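# Seat the matching relay in the black rack's empty pocket

## Task

Among the loose relays (small see-through boxes with a colored button on one end), pick the one whose button color is the same as the two relays already in the black rack. Insert it into the rack's free pocket with the button on top and fully pressed down. The task fails if either relay already in the rack gets raised or comes out of the rack.

## Robot and tools

ROBOT. Two FANUC CRX-5iA arms, left_arm and right_arm, each ending in a two-finger parallel gripper with up to 50 mm between the pads. The left base sits near (+0.004, +0.391, +0.032) m and the right near (-0.057, -0.427, +0.032) m, both facing roughly +x. Two head cameras on a stand behind the arms (cam_head_left, cam_head_right) and one camera on each hand (cam_left_wrist, cam_right_wrist) give 672x504 pictures.

FRAMES. Scene frame: origin at table-top height halfway between the arms, +x out over the table, +y toward left_arm, +z up. Reported positions (metres) and quaternions (w,x,y,z) use this frame. Motion offsets instead use each arm's own Hand-target axes: the fingers point along that gripper's +z, open and close along its x, and a camera/housing block juts about 10 cm toward its -y. end_effector_position is the point midway between the pads; fingertips extend 17.5 mm past it. Reported poses can be a few centimetres off, more at long reach.

execute_actions(actions, cameras). actions is a list of actions; each action is a table of up to 15 rows, one row per 1/30 s step; a shorter table repeats its final row to fill 15 steps. Every row is a single list of 18 numbers in [-1, 1] covering both arms, even if only one moves: left dx, dy, dz, rx, ry, rz, left gripper position, force_limit, speed, then the same nine for the right arm. The six pose numbers are an offset, not a pose: they are measured from that arm's Hand target as it stood when the action began (every row counts from that same start, not from the row before), along the gripper's own axes. Scale: 1.0 = 0.6 m for dx/dy/dz and 180 degrees for the rotation vector rx/ry/rz. Sending the same offset again moves further; six zeros re-requests the current Hand target. Gripper numbers are absolute settings: position +1 = fully open, about -0.65 = pads touching, -1 = close until stopped by an object. force_limit -1/0/+1 is roughly 20/102/185 N per pad; speed -1/0/+1 is 20/85/150 mm/s of gap change; both start at +1. A 0 in these fields is a real command, so repeat your last values to leave a gripper unchanged. cameras: list of names, ["all"], or [] ; pictures come by default only with an empty actions list.

move(target, speed, blend, blocking, cameras). target is one 18-number row as above, or a list of up to 15 such rows; every row is an offset from the Hand targets at the move's start, not from the previous row. The grippers travel straight toward them, all finishing together, within 10 s total. speed is top path speed in m/s (0.002 to 1, default 0.25; turning up to twice that in rad/s), one value or one per row. blend (metres) rounds corners between rows; 0 stops at each. blocking=false returns after about 0.5 s while the move continues. Paths do not avoid obstacles or the other arm, and fast moves overshoot and hit harder. The result adds a move: line with the ending (done, off_target, moving, held, fault); limits=paced means the sent pose was clipped, limits=held means a safety check withheld steps.

wait(seconds 0 to 10) lets time pass with commands held. stop brakes a running move (fingers continue). zoom_image(camera, region=[x0,y0,x1,y1]) enlarges part of a camera's newest picture, at most 504 px per side, origin top-left. read_manual returns only licence text. finished_scene(scene) ends the current scene with its number; place no further call after it in that reply.

RESULTS. Each arm reports end_effector_position, end_effector_quat_wxyz, Hand target (the last commanded pose after clipping, the base for the next offsets), Tool commands, and gripper data. object_status: 0 moving, 1 blocked while opening, 2 blocked while closing (a held object), 3 reached the setpoint or pads met (usually nothing held). Opening in mm is about (250 - position_measured) x 0.202. Joint velocities may read within noise. Flange force is the outside force in gripper axes, noisy and including any held weight. Actions also list sampled positions. A MOTOR HOT line warns of overheating from holding loads, stretched poses or pushing toward unreachable poses.

MOTION NOTES. Each step the commanded pose is clipped to within 70 mm and 16 degrees of the measured one, so a single action may fall short; a gripper that rests short of its Hand target can be nudged by sending the remaining distance. After gripping, keep position at -1 and confirm object_status 2; centre the pads on the object. To grip more gently, open before changing force_limit.

AVOID. The arms are stiff: pressing even slightly past a firm contact can trigger a fault, which freezes that arm for 10 s (net outside force 150 N, or joint torque over 147 N m for the three big joints, 36.8 N m for the wrist joints). A clearance check holds back arm-to-arm approaches but is not perfect; any real collision or squeeze between the arms, including closing one gripper on the other's fingers, can end the attempt. Do not drop parts, release them while moving, slam into the table or rack, or let anything leave the table. Move slowly near contacts and when inserting. Loose items may occasionally be nudged by outside pushes, so recheck positions before grasping.

Each tool is called after "Request:" in YAML: its name, and indented under it one key for each argument.

## Session

Request:
execute_actions:
  actions: []

Scene clock: 0.00 s.
left_arm: end_effector_position=(+0.1828, +0.5774, +0.2355) position_measured=3 object_status=3 end_effector_quat_wxyz=(-0.491, -0.323, +0.585, -0.559) | right_arm: end_effector_position=(+0.5415, +0.0378, +0.1575) position_measured=3 object_status=3 end_effector_quat_wxyz=(+0.078, +0.398, +0.914, +0.022)
Joint positions: left_arm=[1.38 0.688 -0.197 0.014 -2.364 1.236] | right_arm=[0.898 0.765 0.618 0.143 -1.341 -0.167]
Joint velocities: within noise
Flange force (N): no reading
Hand target: left_arm +0.1828, +0.5774, +0.2355; -0.491, -0.323, +0.585, -0.559 | right_arm +0.5415, +0.0378, +0.1575; +0.078, +0.398, +0.914, +0.022
Tool commands: left_gripper/position=+1.0 left_gripper/force_limit=+1.0 left_gripper/speed=+1.0 right_gripper/position=+1.0 right_gripper/force_limit=+1.0 right_gripper/speed=+1.0
camera_calibration:
cam_left_wrist: T_world_to_cam=[[-0.298512, 0.137449, 0.944457, -0.231991], [-0.806138, 0.493428, -0.326604, -0.0426833], [-0.510913, -0.858858, -0.0364915, 0.72783], [0, 0, 0, 1]] pos_world=[0.268197, 0.67805, 0.231724]
cam_right_wrist: T_world_to_cam=[[-0.661451, 0.736545, -0.141363, 0.358803], [0.617603, 0.641867, 0.454504, -0.422195], [0.425499, 0.213326, -0.879456, 0.0298905], [0, 0, 0, 1]] pos_world=[0.485361, 0.000341895, 0.268898]

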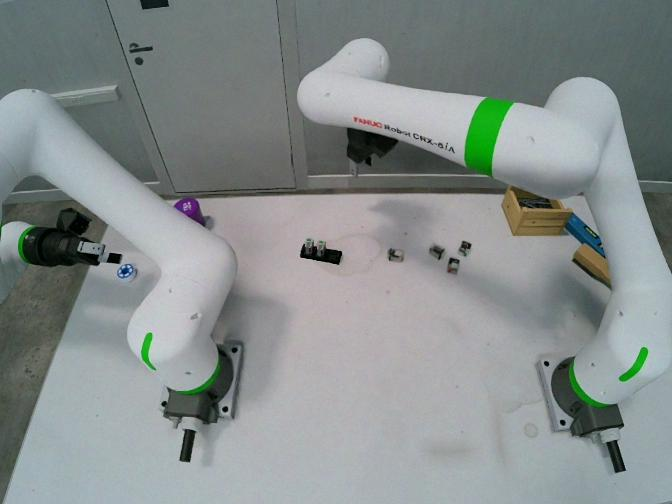

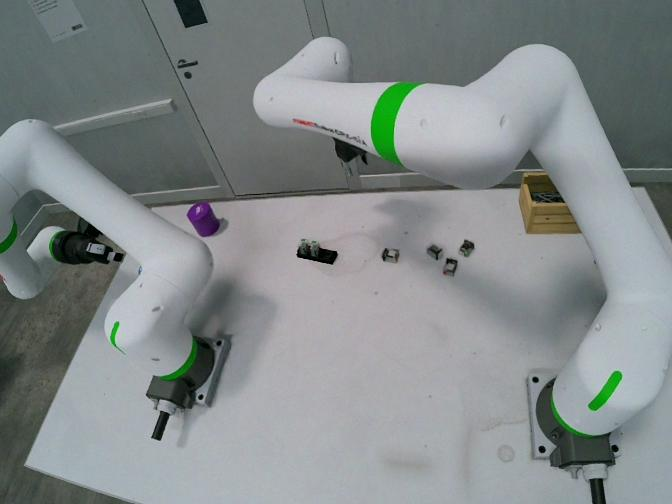

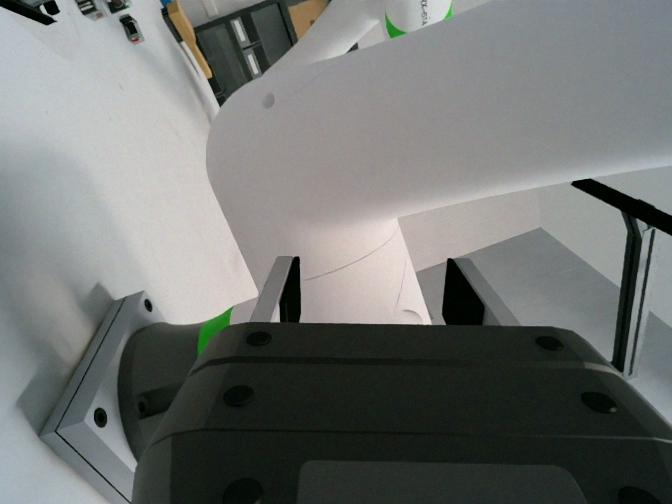

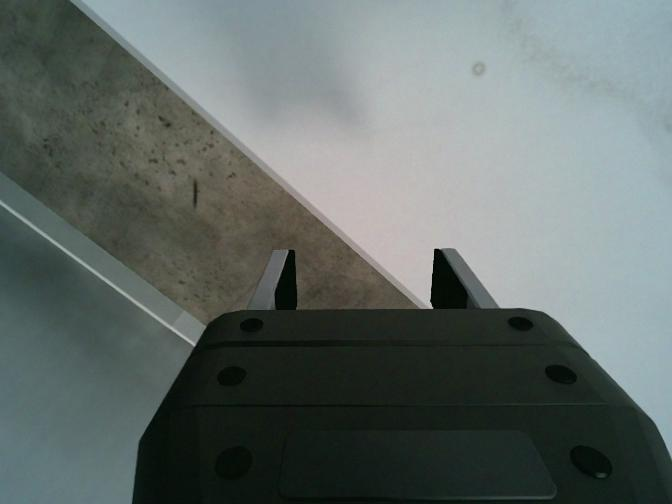

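Request:
zoom_image:
  camera: "cam_head_left"
  region: [290, 230, 350, 275]

Request:
zoom_image:
  camera: "cam_head_left"
  region: [380, 225, 480, 285]

Request:
zoom_image:
  camera: "cam_head_right"
  region: [375, 225, 485, 290]

Scaled by 8.400 from the camera's 672x504 image, which has a finer 960x720 frame.

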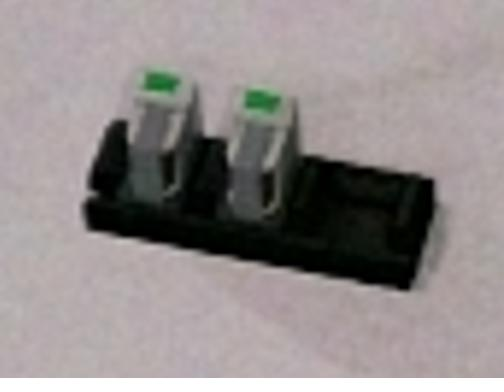

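Scaled by 5.040 from the camera's 672x504 image, which has a finer 960x720 frame.

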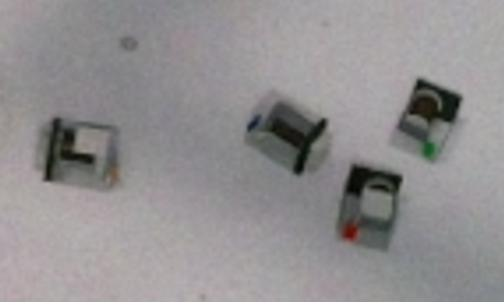

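Scaled by 4.582 from the camera's 672x504 image, which has a finer 960x720 frame.

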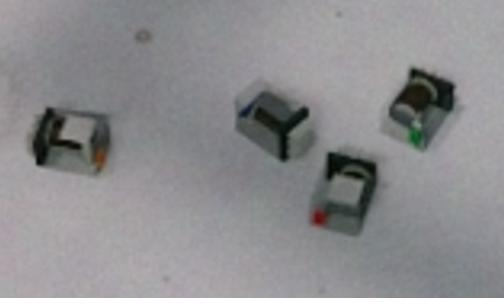

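Request:
move:
  target: [0,0,0,0,0,0,1,1,1,-0.0063,-0.592,-0.031,-0.1263,-0.1241,0.3992,1,1,1]
  cameras: ["cam_right_wrist","cam_head_left","cam_head_right"]

Scene clock: 26.00 s.
left_arm: end_effector_position=(+0.1828, +0.5774, +0.2355) position_measured=3 object_status=3 end_effector_quat_wxyz=(-0.491, -0.323, +0.585, -0.559) | right_arm: end_effector_position=(+0.2841, -0.2070, +0.1399) position_measured=3 object_status=3 end_effector_quat_wxyz=(+0.285, +0.827, +0.459, +0.158)
Joint positions: left_arm=[1.38 0.688 -0.197 0.014 -2.364 1.236] | right_arm=[1.354 -0.03 -0.798 0.69 -1.157 -2.304]
Flange force (N): left_arm=[-1.2 -1.5 -3.3] | right_arm=[-3.4 0.6 1.6]
Hand target: left_arm +0.1828, +0.5774, +0.2355; -0.491, -0.323, +0.585, -0.559 | right_arm +0.2840, -0.2070, +0.1399; +0.285, +0.827, +0.459, +0.158
Off the commanded pose: left_arm 0.000 m, 0 deg | right_arm 0.000 m, 0 deg.
move: done
camera_calibration:
cam_right_wrist: T_world_to_cam=[[0.544426, 0.838774, -0.00761354, 0.0262816], [0.43083, -0.271829, 0.86052, -0.290973], [0.719712, -0.47177, -0.50936, -0.101018], [0, 0, 0, 1]] pos_world=[0.183756, -0.148797, 0.199133]
Images, in order (width x height): cam_head_left 672x504, cam_head_right 672x504, cam_right_wrist 672x504.

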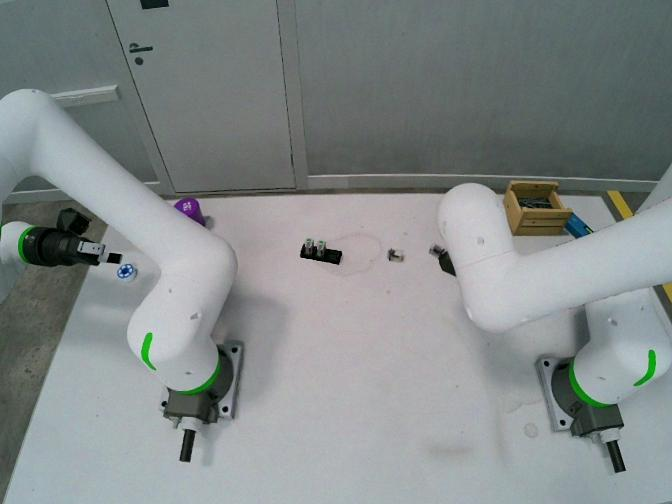

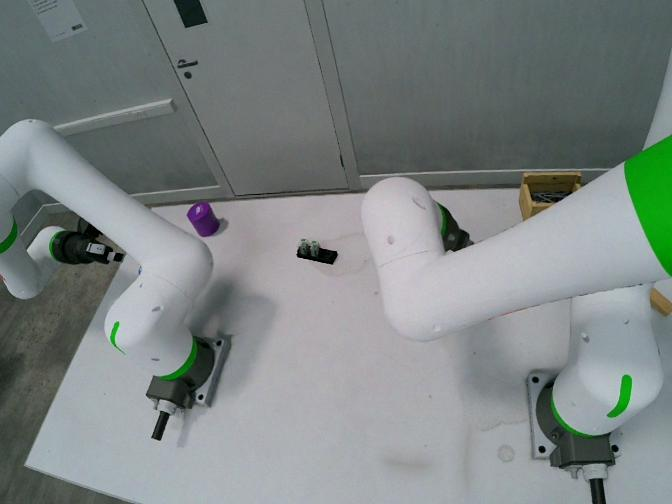

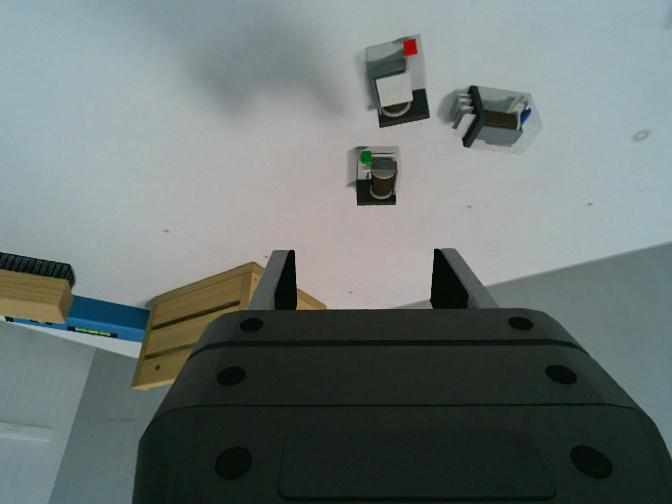

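Request:
zoom_image:
  camera: "cam_right_wrist"
  region: [330, 125, 430, 225]

Request:
zoom_image:
  camera: "cam_head_right"
  region: [285, 225, 350, 275]

Scaled by 5.040 from the camera's 672x504 image, which has a finer 960x720 frame.

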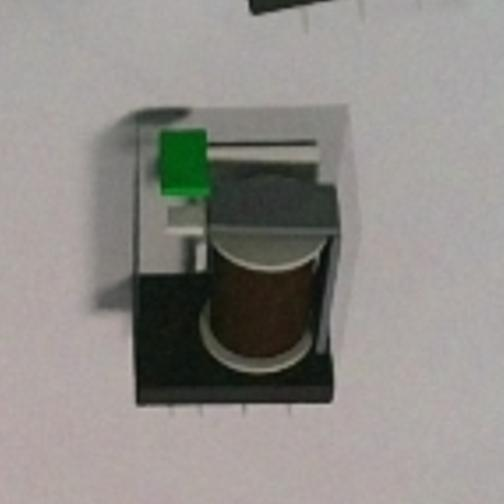

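Scaled by 7.754 from the camera's 672x504 image, which has a finer 960x720 frame.

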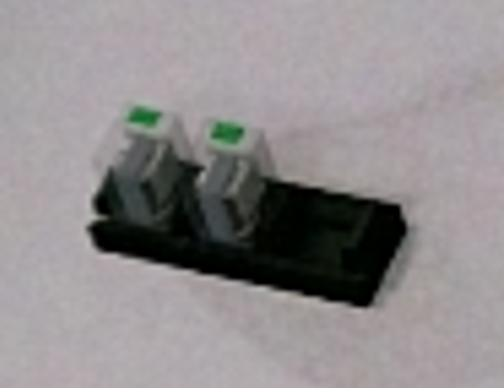

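Request:
move:
  target: [0,0,0,0,0,0,1,1,1,0.036,0.0275,0.2225,0,0,0,1,1,1]
  cameras: ["cam_right_wrist"]

Request:
zoom_image:
  camera: "cam_right_wrist"
  region: [240, 140, 500, 320]

Scene clock: 51.97 s.
left_arm: end_effector_position=(+0.1828, +0.5774, +0.2355) position_measured=3 object_status=3 end_effector_quat_wxyz=(-0.491, -0.323, +0.585, -0.559) | right_arm: end_effector_position=(+0.3764, -0.2390, +0.0450) position_measured=3 object_status=3 end_effector_quat_wxyz=(+0.285, +0.827, +0.459, +0.158)
Joint positions: left_arm=[1.38 0.688 -0.197 0.014 -2.364 1.236] | right_arm=[1 0.215 -0.859 1.038 -0.797 -2.413]
Flange force (N): left_arm=[-1.6 -1.3 -3.4] | right_arm=[-2.6 -0.1 0.9]
Hand target: left_arm +0.1828, +0.5774, +0.2355; -0.491, -0.323, +0.585, -0.559 | right_arm +0.3763, -0.2391, +0.0450; +0.285, +0.827, +0.459, +0.158
Off the commanded pose: left_arm 0.000 m, 0 deg | right_arm 0.000 m, 0 deg.
move: done
camera_calibration:
cam_right_wrist: T_world_to_cam=[[0.544402, 0.838791, -0.00749846, 0.00214711], [0.430804, -0.271913, 0.860506, -0.257781], [0.719746, -0.471692, -0.509384, -0.230875], [0, 0, 0, 1]] pos_world=[0.276055, -0.180797, 0.104234]
Images, in order (width x height): cam_right_wrist 672x504.

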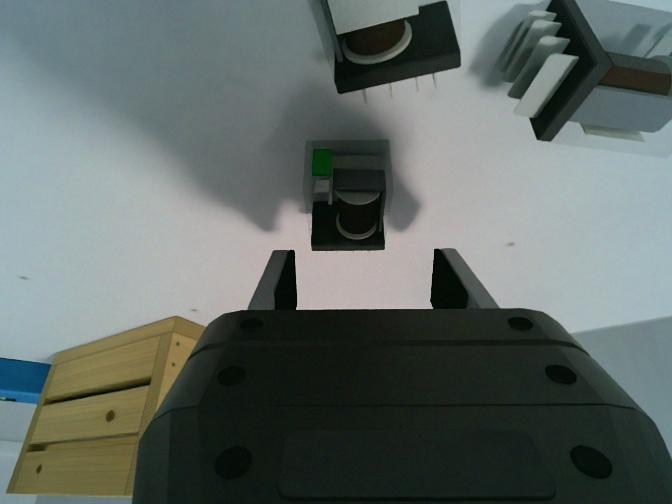

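Scaled by 1.938 from the camera's 672x504 image, which has a finer 960x720 frame.

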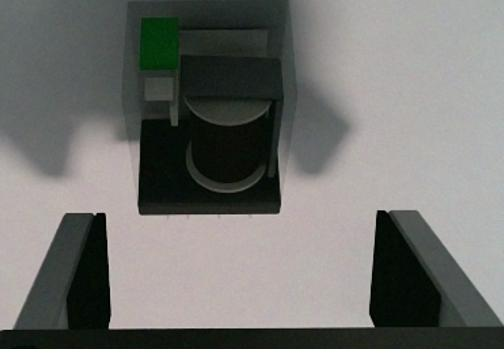

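Request:
move:
  target: [0,0,0,0,0,0,1,1,1,-0.0073,-0.0335,0.0055,0,0,0,1,1,1]
  cameras: ["cam_right_wrist"]
  speed: 0.1

Request:
zoom_image:
  camera: "cam_right_wrist"
  region: [240, 140, 500, 320]

Scene clock: 64.20 s.
left_arm: end_effector_position=(+0.1828, +0.5774, +0.2355) position_measured=3 object_status=3 end_effector_quat_wxyz=(-0.491, -0.323, +0.585, -0.559) | right_arm: end_effector_position=(+0.3623, -0.2355, +0.0300) position_measured=3 object_status=3 end_effector_quat_wxyz=(+0.285, +0.827, +0.459, +0.158)
Joint positions: left_arm=[1.38 0.688 -0.197 0.014 -2.364 1.236] | right_arm=[1.029 0.235 -0.886 1.059 -0.786 -2.479]
Flange force (N): left_arm=[-0.4 -0.8 -2.7] | right_arm=[-3.0 -0.1 0.9]
Hand target: left_arm +0.1828, +0.5774, +0.2355; -0.491, -0.323, +0.585, -0.559 | right_arm +0.3623, -0.2355, +0.0300; +0.285, +0.827, +0.459, +0.158
Off the commanded pose: left_arm 0.000 m, 0 deg | right_arm 0.000 m, 0 deg.
move: done
camera_calibration:
cam_right_wrist: T_world_to_cam=[[0.544426, 0.838774, -0.00761354, 0.0067758], [0.43083, -0.271829, 0.86052, -0.23784], [0.719712, -0.47177, -0.50936, -0.226724], [0, 0, 0, 1]] pos_world=[0.261956, -0.177297, 0.0892335]
Images, in order (width x height): cam_right_wrist 672x504.

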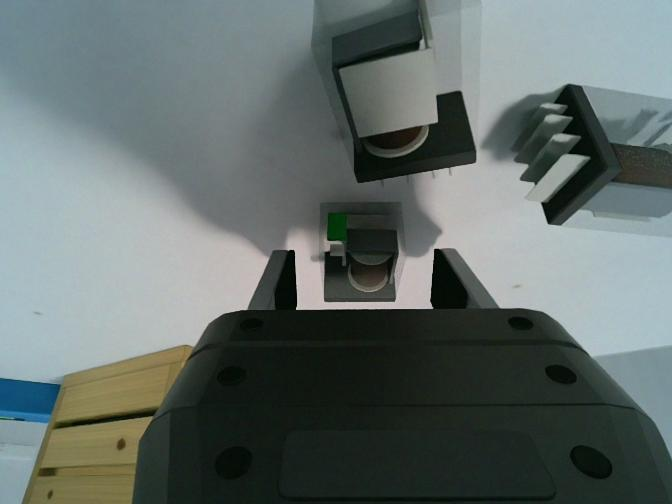

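Scaled by 1.938 from the camera's 672x504 image, which has a finer 960x720 frame.

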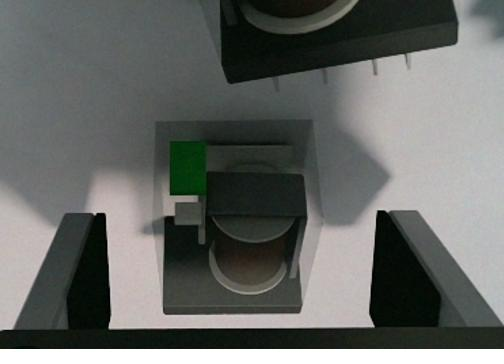

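Request:
move:
  target:
    - [0,0,0,0,0,0,1,1,1,0,-0.01,0,0,0,0,1,1,1]
    - [0,0,0,0,0,0,1,1,1,0,-0.01,0,0,0,0,-1,-0.8,-1]
  cameras: ["cam_right_wrist"]
  speed: 0.1

Request:
zoom_image:
  camera: "cam_right_wrist"
  region: [240, 140, 500, 320]

Scene clock: 69.63 s.
left_arm: end_effector_position=(+0.1828, +0.5774, +0.2355) position_measured=3 object_status=3 end_effector_quat_wxyz=(-0.491, -0.323, +0.585, -0.559) | right_arm: end_effector_position=(+0.3583, -0.2330, +0.0263) position_measured=117 object_status=0 end_effector_quat_wxyz=(+0.285, +0.827, +0.459, +0.158)
Joint positions: left_arm=[1.38 0.688 -0.197 0.014 -2.364 1.236] | right_arm=[1.041 0.242 -0.89 1.059 -0.785 -2.496]
Flange force (N): left_arm=[-1.0 -1.0 -2.4] | right_arm=[-2.6 0.3 1.1]
Hand target: left_arm +0.1828, +0.5774, +0.2355; -0.491, -0.323, +0.585, -0.559 | right_arm +0.3583, -0.2330, +0.0263; +0.285, +0.827, +0.459, +0.158
Off the commanded pose: left_arm 0.000 m, 0 deg | right_arm 0.000 m, 0 deg.
move: done
camera_calibration:
cam_right_wrist: T_world_to_cam=[[0.544426, 0.838774, -0.00761354, 0.0068284], [0.43083, -0.271829, 0.86052, -0.232253], [0.719712, -0.47177, -0.50936, -0.22455], [0, 0, 0, 1]] pos_world=[0.257956, -0.174797, 0.0855335]
Images, in order (width x height): cam_right_wrist 672x504.

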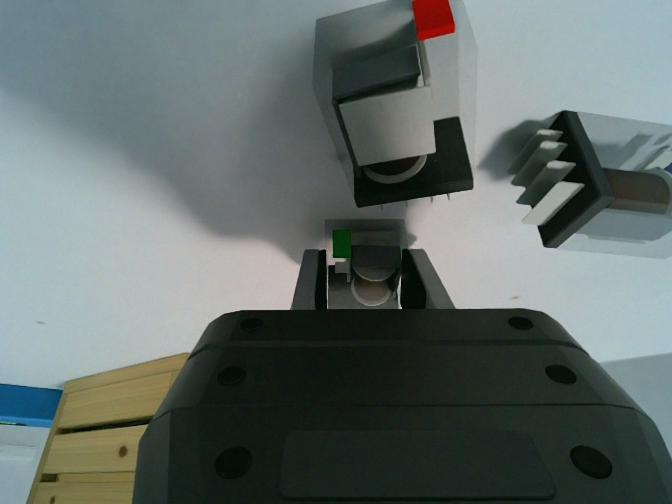

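Scaled by 1.938 from the camera's 672x504 image, which has a finer 960x720 frame.

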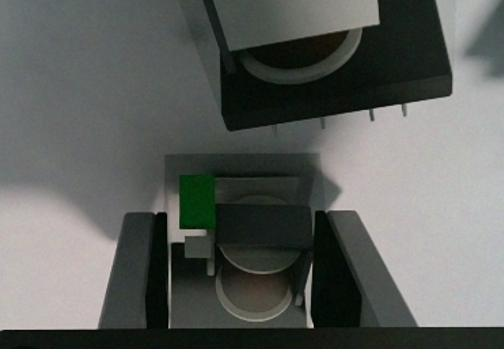

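Request:
move:
  target:
    - [0,0,0,0,0,0,1,1,1,0,0.1027,-0.1313,0,0,0,-1,-0.8,-1]
    - [0,0,0,0,0,0,1,1,1,0.3125,-0.1297,-0.2913,0.4332,0.0513,0.4183,-1,-0.8,-1]
  cameras: ["cam_right_wrist","cam_head_left","cam_head_right"]
  speed: 0.3
  blend: 0.03

Request:
zoom_image:
  camera: "cam_right_wrist"
  region: [180, 60, 500, 320]

Request:
zoom_image:
  camera: "cam_head_left"
  region: [280, 200, 400, 290]

Scene clock: 81.90 s.
left_arm: end_effector_position=(+0.1828, +0.5774, +0.2355) position_measured=3 object_status=3 end_effector_quat_wxyz=(-0.491, -0.323, +0.585, -0.559) | right_arm: end_effector_position=(+0.3141, +0.0155, +0.1159) position_measured=117 object_status=2 end_effector_quat_wxyz=(-0.436, +0.895, -0.086, +0.042)
Joint positions: left_arm=[1.38 0.688 -0.197 0.014 -2.364 1.236] | right_arm=[0.708 0.145 -0.367 -1.126 -0.58 -1.628]
Flange force (N): left_arm=[-1.4 -1.2 -3.6] | right_arm=[-1.0 4.0 -0.8]
Hand target: left_arm +0.1828, +0.5774, +0.2355; -0.491, -0.323, +0.585, -0.559 | right_arm +0.3140, +0.0155, +0.1159; -0.436, +0.895, -0.086, +0.042
Off the commanded pose: left_arm 0.000 m, 0 deg | right_arm 0.000 m, 0 deg.
move: done
camera_calibration:
cam_right_wrist: T_world_to_cam=[[0.982845, -0.18356, -0.0179536, -0.29752], [-0.166883, -0.843641, -0.510314, 0.132756], [0.0785267, 0.504556, -0.859801, 0.197025], [0, 0, 0, 1]] pos_world=[0.299099, -0.042024, 0.231808]
Images, in order (width x height): cam_head_left 672x504, cam_head_right 672x504, cam_right_wrist 672x504.

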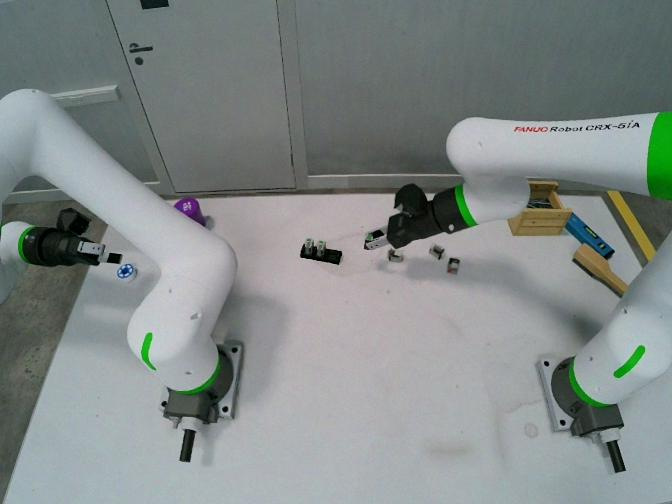

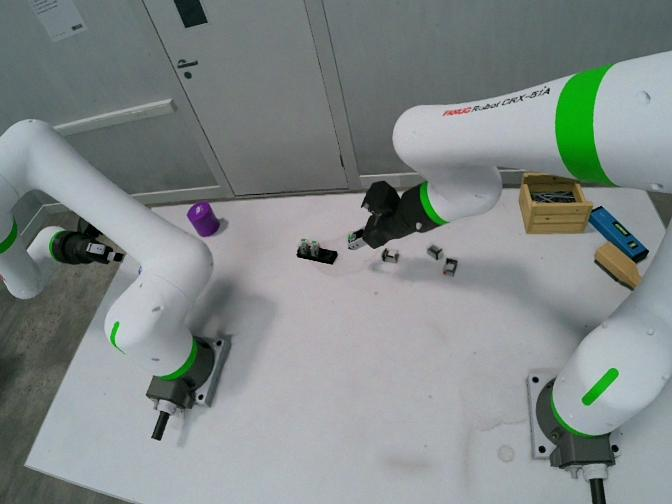

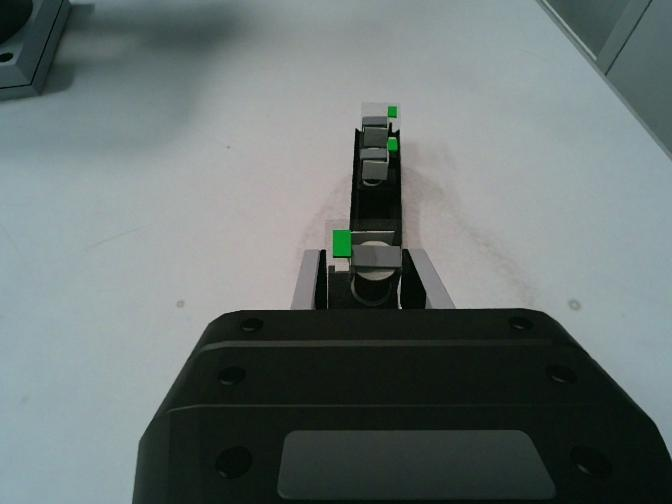

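Scaled by 1.575 from the camera's 672x504 image, which has a finer 960x720 frame.

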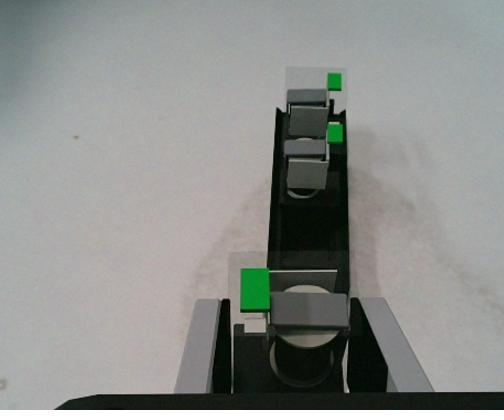

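Scaled by 4.200 from the camera's 672x504 image, which has a finer 960x720 frame.

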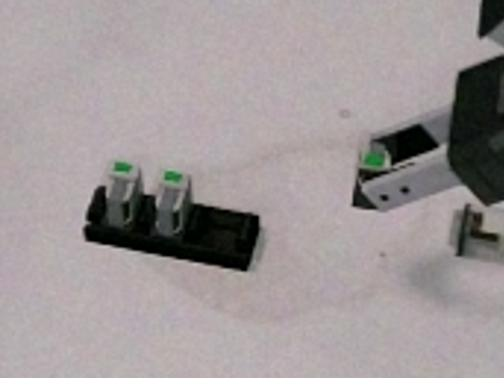

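Request:
move:
  target: [0,0,0,0,0,0,1,1,1,0.0245,-0.0315,0.17,0,0.0153,0.012,-1,-0.8,-1]
  cameras: ["cam_right_wrist","cam_head_left","cam_head_right"]
  speed: 0.15

Request:
zoom_image:
  camera: "cam_right_wrist"
  region: [270, 140, 470, 310]

Request:
zoom_image:
  camera: "cam_head_left"
  region: [290, 215, 370, 275]

Request:
zoom_image:
  camera: "cam_head_right"
  region: [285, 215, 365, 275]

Scene clock: 95.27 s.
left_arm: end_effector_position=(+0.1828, +0.5774, +0.2355) position_measured=3 object_status=3 end_effector_quat_wxyz=(-0.491, -0.323, +0.585, -0.559) | right_arm: end_effector_position=(+0.3461, +0.1030, +0.0680) position_measured=117 object_status=2 end_effector_quat_wxyz=(-0.435, +0.892, -0.113, +0.055)
Joint positions: left_arm=[1.38 0.688 -0.197 0.014 -2.364 1.236] | right_arm=[0.814 0.378 -0.197 -1.217 -0.424 -1.623]
Flange force (N): left_arm=[-0.7 -1.5 -3.3] | right_arm=[-0.8 4.6 -1.4]
Hand target: left_arm +0.1828, +0.5774, +0.2355; -0.491, -0.323, +0.585, -0.559 | right_arm +0.3461, +0.1030, +0.0680; -0.435, +0.892, -0.113, +0.055
Off the commanded pose: left_arm 0.000 m, 0 deg | right_arm 0.000 m, 0 deg.
move: done
camera_calibration:
cam_right_wrist: T_world_to_cam=[[0.969793, -0.243258, -0.0180992, -0.303101], [-0.218171, -0.831807, -0.51039, 0.203927], [0.109101, 0.498921, -0.859752, 0.0992269], [0, 0, 0, 1]] pos_world=[0.32761, 0.0463899, 0.183907]
Images, in order (width x height): cam_head_left 672x504, cam_head_right 672x504, cam_right_wrist 672x504.

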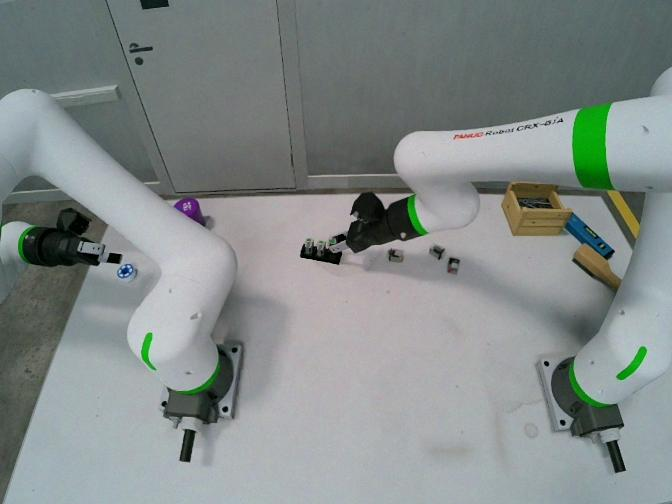

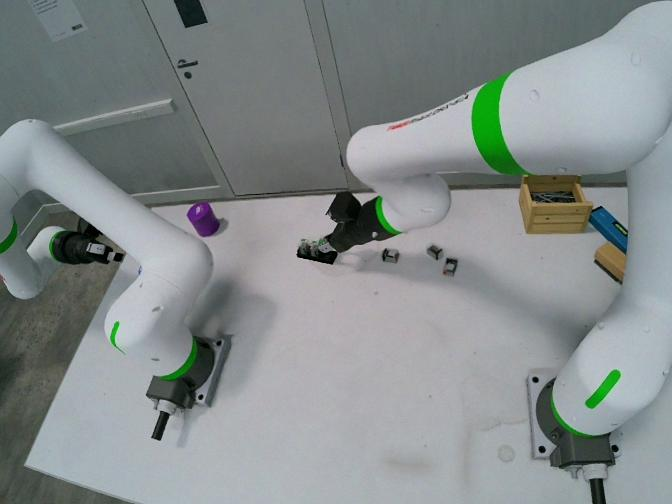

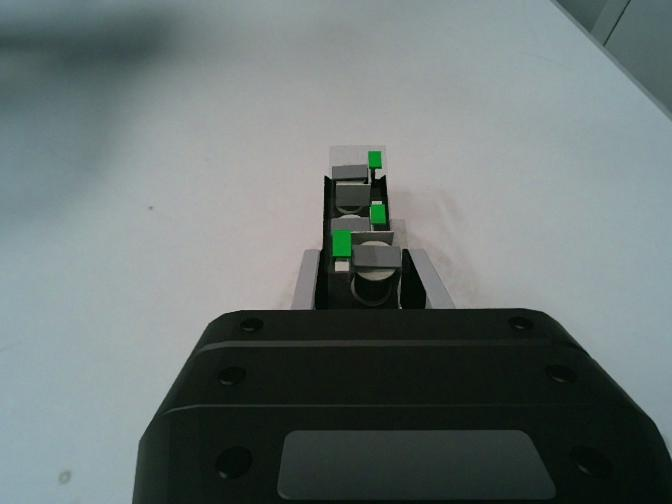

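Scaled by 2.520 from the camera's 672x504 image, which has a finer 960x720 frame.

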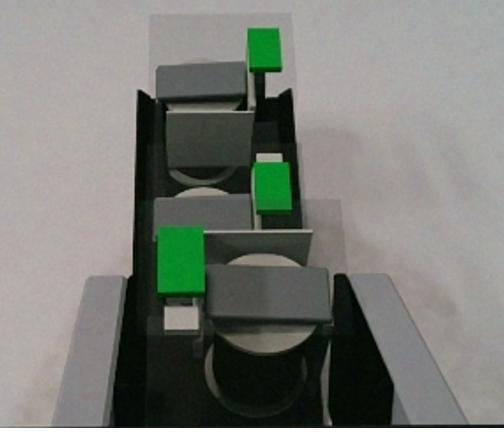

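Scaled by 6.300 from the camera's 672x504 image, which has a finer 960x720 frame.

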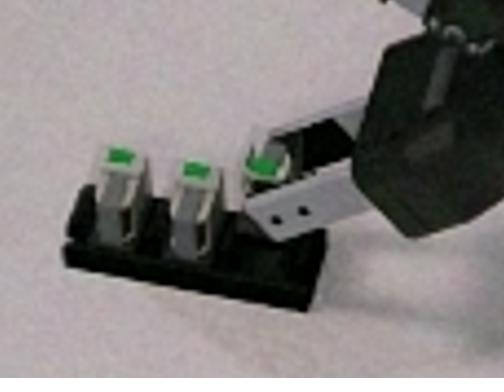

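Scaled by 6.300 from the camera's 672x504 image, which has a finer 960x720 frame.

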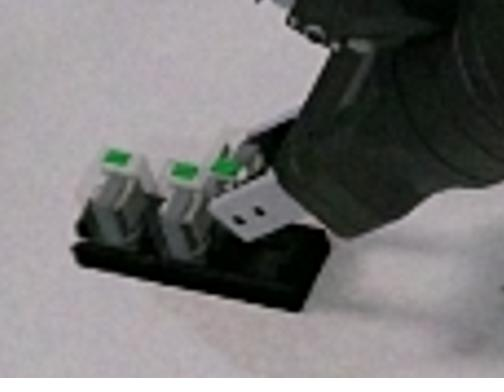

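Request:
move:
  target: [0,0,0,0,0,0,1,1,1,-0.0009,0.0215,0.0213,0,0,0,-1,-0.8,-1]
  cameras: ["cam_right_wrist","cam_head_left","cam_head_right"]
  speed: 0.06

Request:
zoom_image:
  camera: "cam_right_wrist"
  region: [270, 140, 470, 310]

Request:
zoom_image:
  camera: "cam_head_left"
  region: [290, 215, 370, 275]

Request:
zoom_image:
  camera: "cam_head_right"
  region: [285, 215, 365, 275]

Scene clock: 113.57 s.
left_arm: end_effector_position=(+0.1828, +0.5774, +0.2355) position_measured=3 object_status=3 end_effector_quat_wxyz=(-0.491, -0.323, +0.585, -0.559) | right_arm: end_effector_position=(+0.3461, +0.1052, +0.0500) position_measured=117 object_status=2 end_effector_quat_wxyz=(-0.435, +0.892, -0.113, +0.055)
Joint positions: left_arm=[1.38 0.688 -0.197 0.014 -2.364 1.236] | right_arm=[0.798 0.418 -0.19 -1.285 -0.426 -1.538]
Flange force (N): left_arm=[-1.2 -1.1 -4.3] | right_arm=[-0.3 4.4 -0.2]
Hand target: left_arm +0.1828, +0.5774, +0.2355; -0.491, -0.323, +0.585, -0.559 | right_arm +0.3461, +0.1052, +0.0499; -0.435, +0.892, -0.113, +0.055
Off the commanded pose: left_arm 0.000 m, 0 deg | right_arm 0.000 m, 0 deg.
move: done
camera_calibration:
cam_right_wrist: T_world_to_cam=[[0.969793, -0.243258, -0.0180992, -0.302869], [-0.218171, -0.831807, -0.51039, 0.196602], [0.109101, 0.498921, -0.859752, 0.0825179], [0, 0, 0, 1]] pos_world=[0.32761, 0.0486899, 0.165807]
Images, in order (width x height): cam_head_left 672x504, cam_head_right 672x504, cam_right_wrist 672x504.

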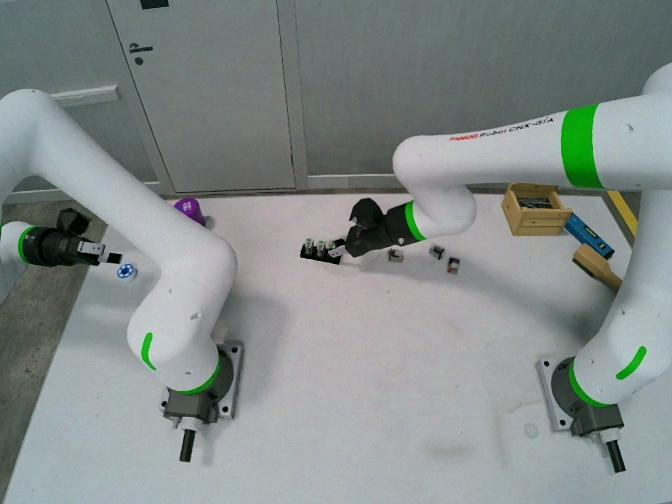

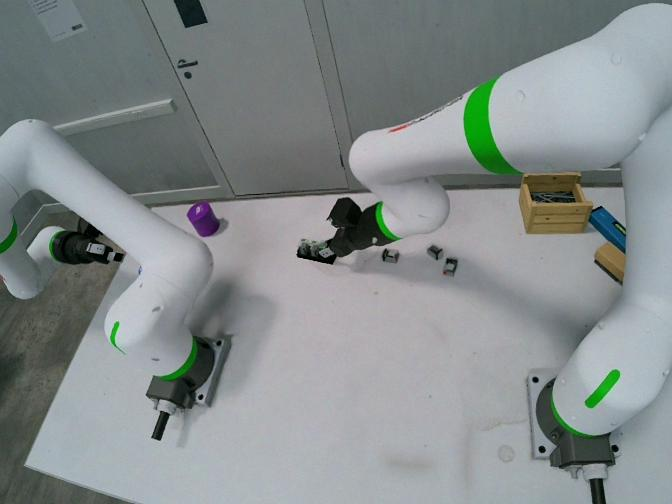

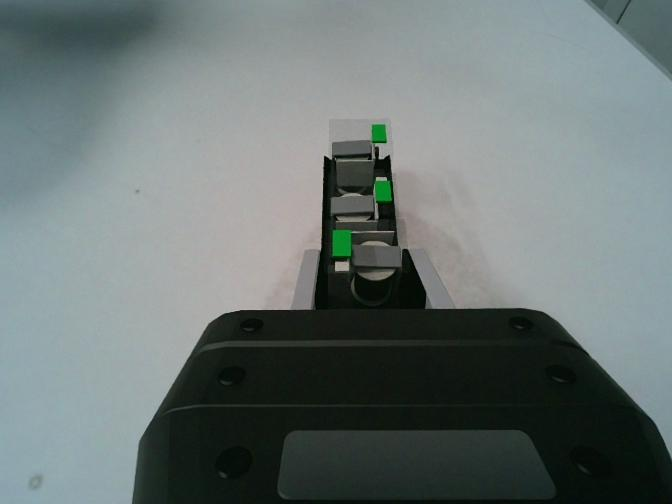

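Scaled by 2.520 from the camera's 672x504 image, which has a finer 960x720 frame.

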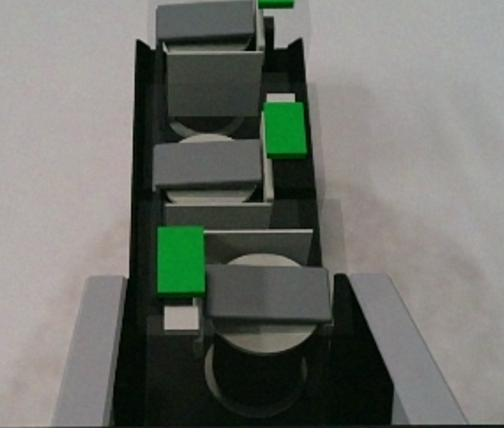

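Scaled by 6.300 from the camera's 672x504 image, which has a finer 960x720 frame.

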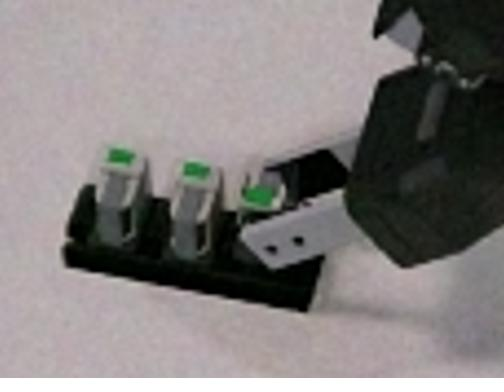

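Scaled by 6.300 from the camera's 672x504 image, which has a finer 960x720 frame.

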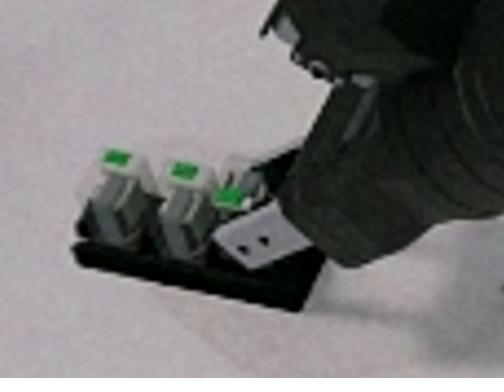

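Request:
move:
  target: [0,0,0,0,0,0,1,1,1,0,0.0105,0.0082,0,0,0,-1,-0.8,-1]
  cameras: ["cam_head_left","cam_head_right","cam_right_wrist"]
  speed: 0.03

Request:
zoom_image:
  camera: "cam_right_wrist"
  region: [270, 140, 470, 310]

Request:
zoom_image:
  camera: "cam_head_left"
  region: [290, 215, 370, 275]

Scene clock: 119.07 s.
left_arm: end_effector_position=(+0.1828, +0.5774, +0.2355) position_measured=3 object_status=3 end_effector_quat_wxyz=(-0.491, -0.323, +0.585, -0.559) | right_arm: end_effector_position=(+0.3461, +0.1052, +0.0420) position_measured=117 object_status=2 end_effector_quat_wxyz=(-0.435, +0.892, -0.113, +0.055)
Joint positions: left_arm=[1.38 0.688 -0.197 0.014 -2.364 1.236] | right_arm=[0.79 0.435 -0.188 -1.317 -0.429 -1.498]
Flange force (N): left_arm=[-0.8 -1.5 -3.1] | right_arm=[-0.4 4.2 -0.7]
Hand target: left_arm +0.1828, +0.5774, +0.2355; -0.491, -0.323, +0.585, -0.559 | right_arm +0.3461, +0.1052, +0.0420; -0.435, +0.892, -0.113, +0.055
Off the commanded pose: left_arm 0.000 m, 0 deg | right_arm 0.000 m, 0 deg.
move: done
camera_calibration:
cam_right_wrist: T_world_to_cam=[[0.969793, -0.243259, -0.0180979, -0.303014], [-0.218177, -0.831833, -0.510346, 0.192515], [0.109092, 0.498878, -0.859779, 0.0756497], [0, 0, 0, 1]] pos_world=[0.32761, 0.0486896, 0.157807]
Images, in order (width x height): cam_head_left 672x504, cam_head_right 672x504, cam_right_wrist 672x504.

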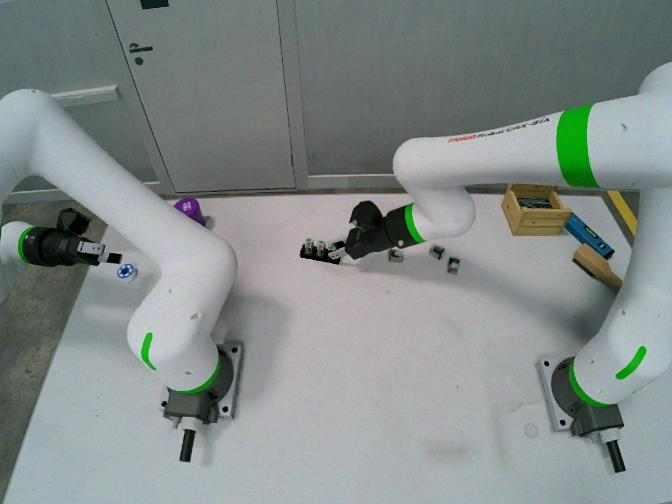

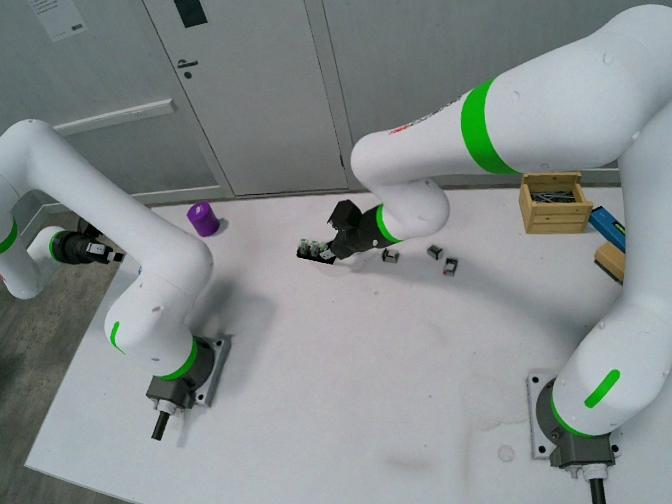

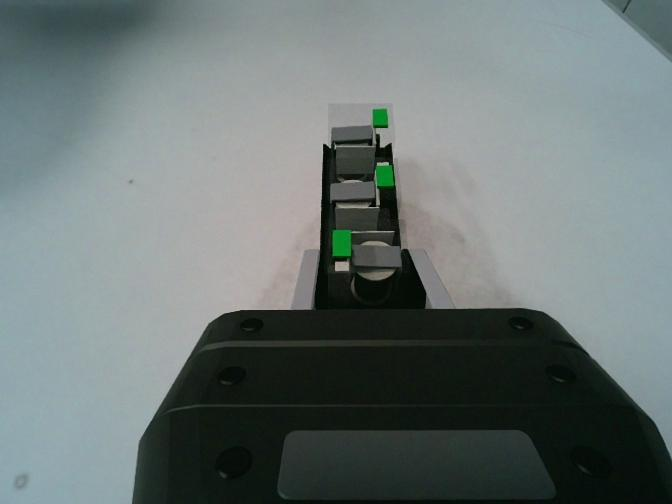

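Scaled by 2.520 from the camera's 672x504 image, which has a finer 960x720 frame.

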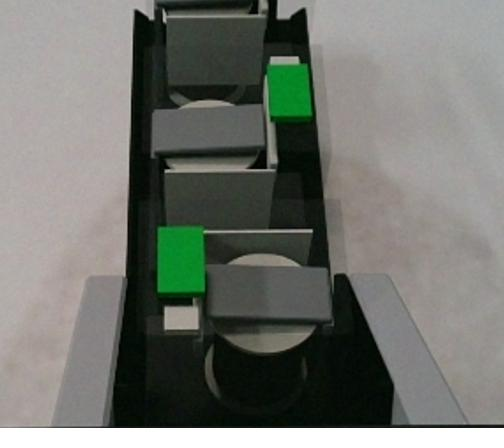

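Scaled by 6.300 from the camera's 672x504 image, which has a finer 960x720 frame.

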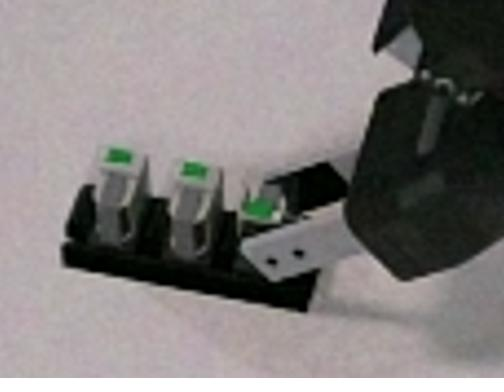

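Request:
move:
  target: [0,0,0,0,0,0,1,1,1,0,0.0039,0.0031,0,0,0,-1,-0.8,-1]
  speed: 0.02

Request:
move:
  target: [0,0,0,0,0,0,1,1,1,0,0.0026,0.0021,0,0,0,-1,-0.8,-1]
  cameras: ["cam_head_left","cam_right_wrist"]
  speed: 0.02

Request:
zoom_image:
  camera: "cam_head_left"
  region: [290, 215, 370, 275]

Request:
zoom_image:
  camera: "cam_right_wrist"
  region: [270, 140, 470, 310]

Scene clock: 122.83 s.
left_arm: end_effector_position=(+0.1828, +0.5774, +0.2355) position_measured=3 object_status=3 end_effector_quat_wxyz=(-0.491, -0.323, +0.585, -0.559) | right_arm: end_effector_position=(+0.3461, +0.1053, +0.0390) position_measured=117 object_status=2 end_effector_quat_wxyz=(-0.435, +0.892, -0.113, +0.055)
Joint positions: left_arm=[1.38 0.688 -0.197 0.014 -2.364 1.236] | right_arm=[0.786 0.441 -0.188 -1.328 -0.43 -1.483]
Flange force (N): left_arm=[-1.7 -1.0 -4.3] | right_arm=[-0.3 -1.4 -7.2]
Hand target: left_arm +0.1828, +0.5774, +0.2355; -0.491, -0.323, +0.585, -0.559 | right_arm +0.3461, +0.1052, +0.0390; -0.435, +0.892, -0.113, +0.055
Off the commanded pose: left_arm 0.000 m, 0 deg | right_arm 0.000 m, 0 deg.
move: done

Scene clock: 123.53 s.
left_arm: end_effector_position=(+0.1828, +0.5774, +0.2355) position_measured=3 object_status=3 end_effector_quat_wxyz=(-0.491, -0.323, +0.585, -0.559) | right_arm: end_effector_position=(+0.3462, +0.1053, +0.0371) position_measured=117 object_status=2 end_effector_quat_wxyz=(-0.435, +0.892, -0.113, +0.056)
Joint positions: left_arm=[1.38 0.688 -0.197 0.014 -2.364 1.236] | right_arm=[0.784 0.446 -0.187 -1.336 -0.431 -1.473]
Flange force (N): left_arm=[-0.8 -0.6 -3.6] | right_arm=[-2.7 -36.9 -48.3]
Hand target: left_arm +0.1828, +0.5774, +0.2355; -0.491, -0.323, +0.585, -0.559 | right_arm +0.3461, +0.1053, +0.0370; -0.435, +0.892, -0.113, +0.055
Off the commanded pose: left_arm 0.000 m, 0 deg | right_arm 0.000 m, 0 deg.
move: done
camera_calibration:
cam_right_wrist: T_world_to_cam=[[0.969801, -0.243233, -0.0179989, -0.303219], [-0.218089, -0.831773, -0.510481, 0.190026], [0.109195, 0.49899, -0.859701, 0.0713739], [0, 0, 0, 1]] pos_world=[0.327711, 0.0486904, 0.152907]
Images, in order (width x height): cam_head_left 672x504, cam_right_wrist 672x504.

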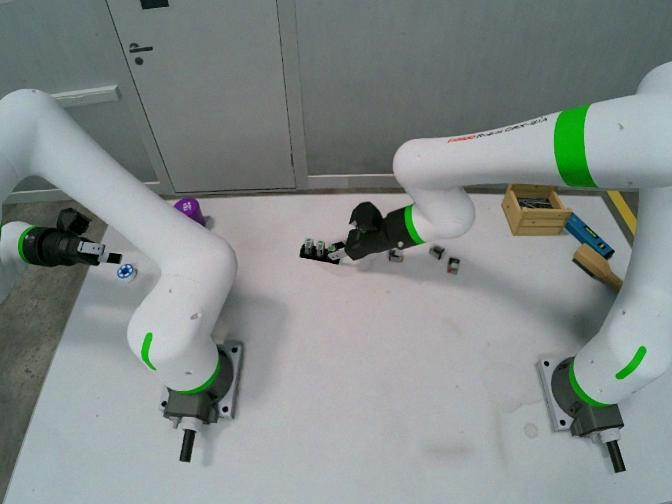

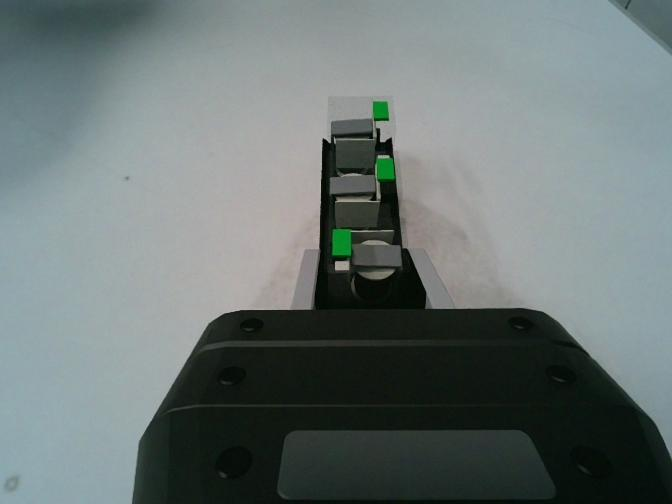

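Scaled by 6.300 from the camera's 672x504 image, which has a finer 960x720 frame.

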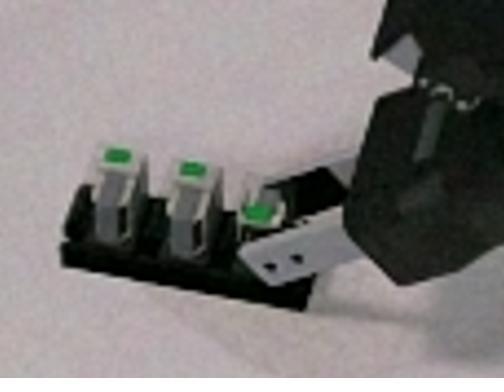

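Scaled by 2.520 from the camera's 672x504 image, which has a finer 960x720 frame.

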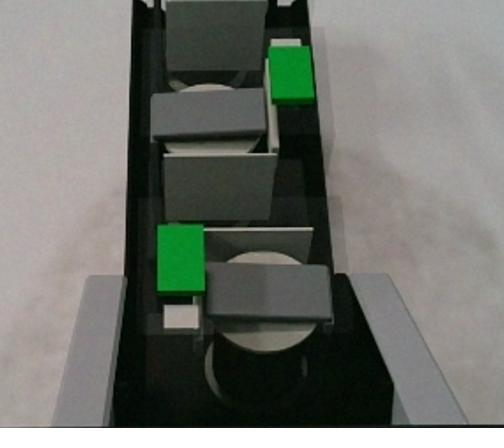

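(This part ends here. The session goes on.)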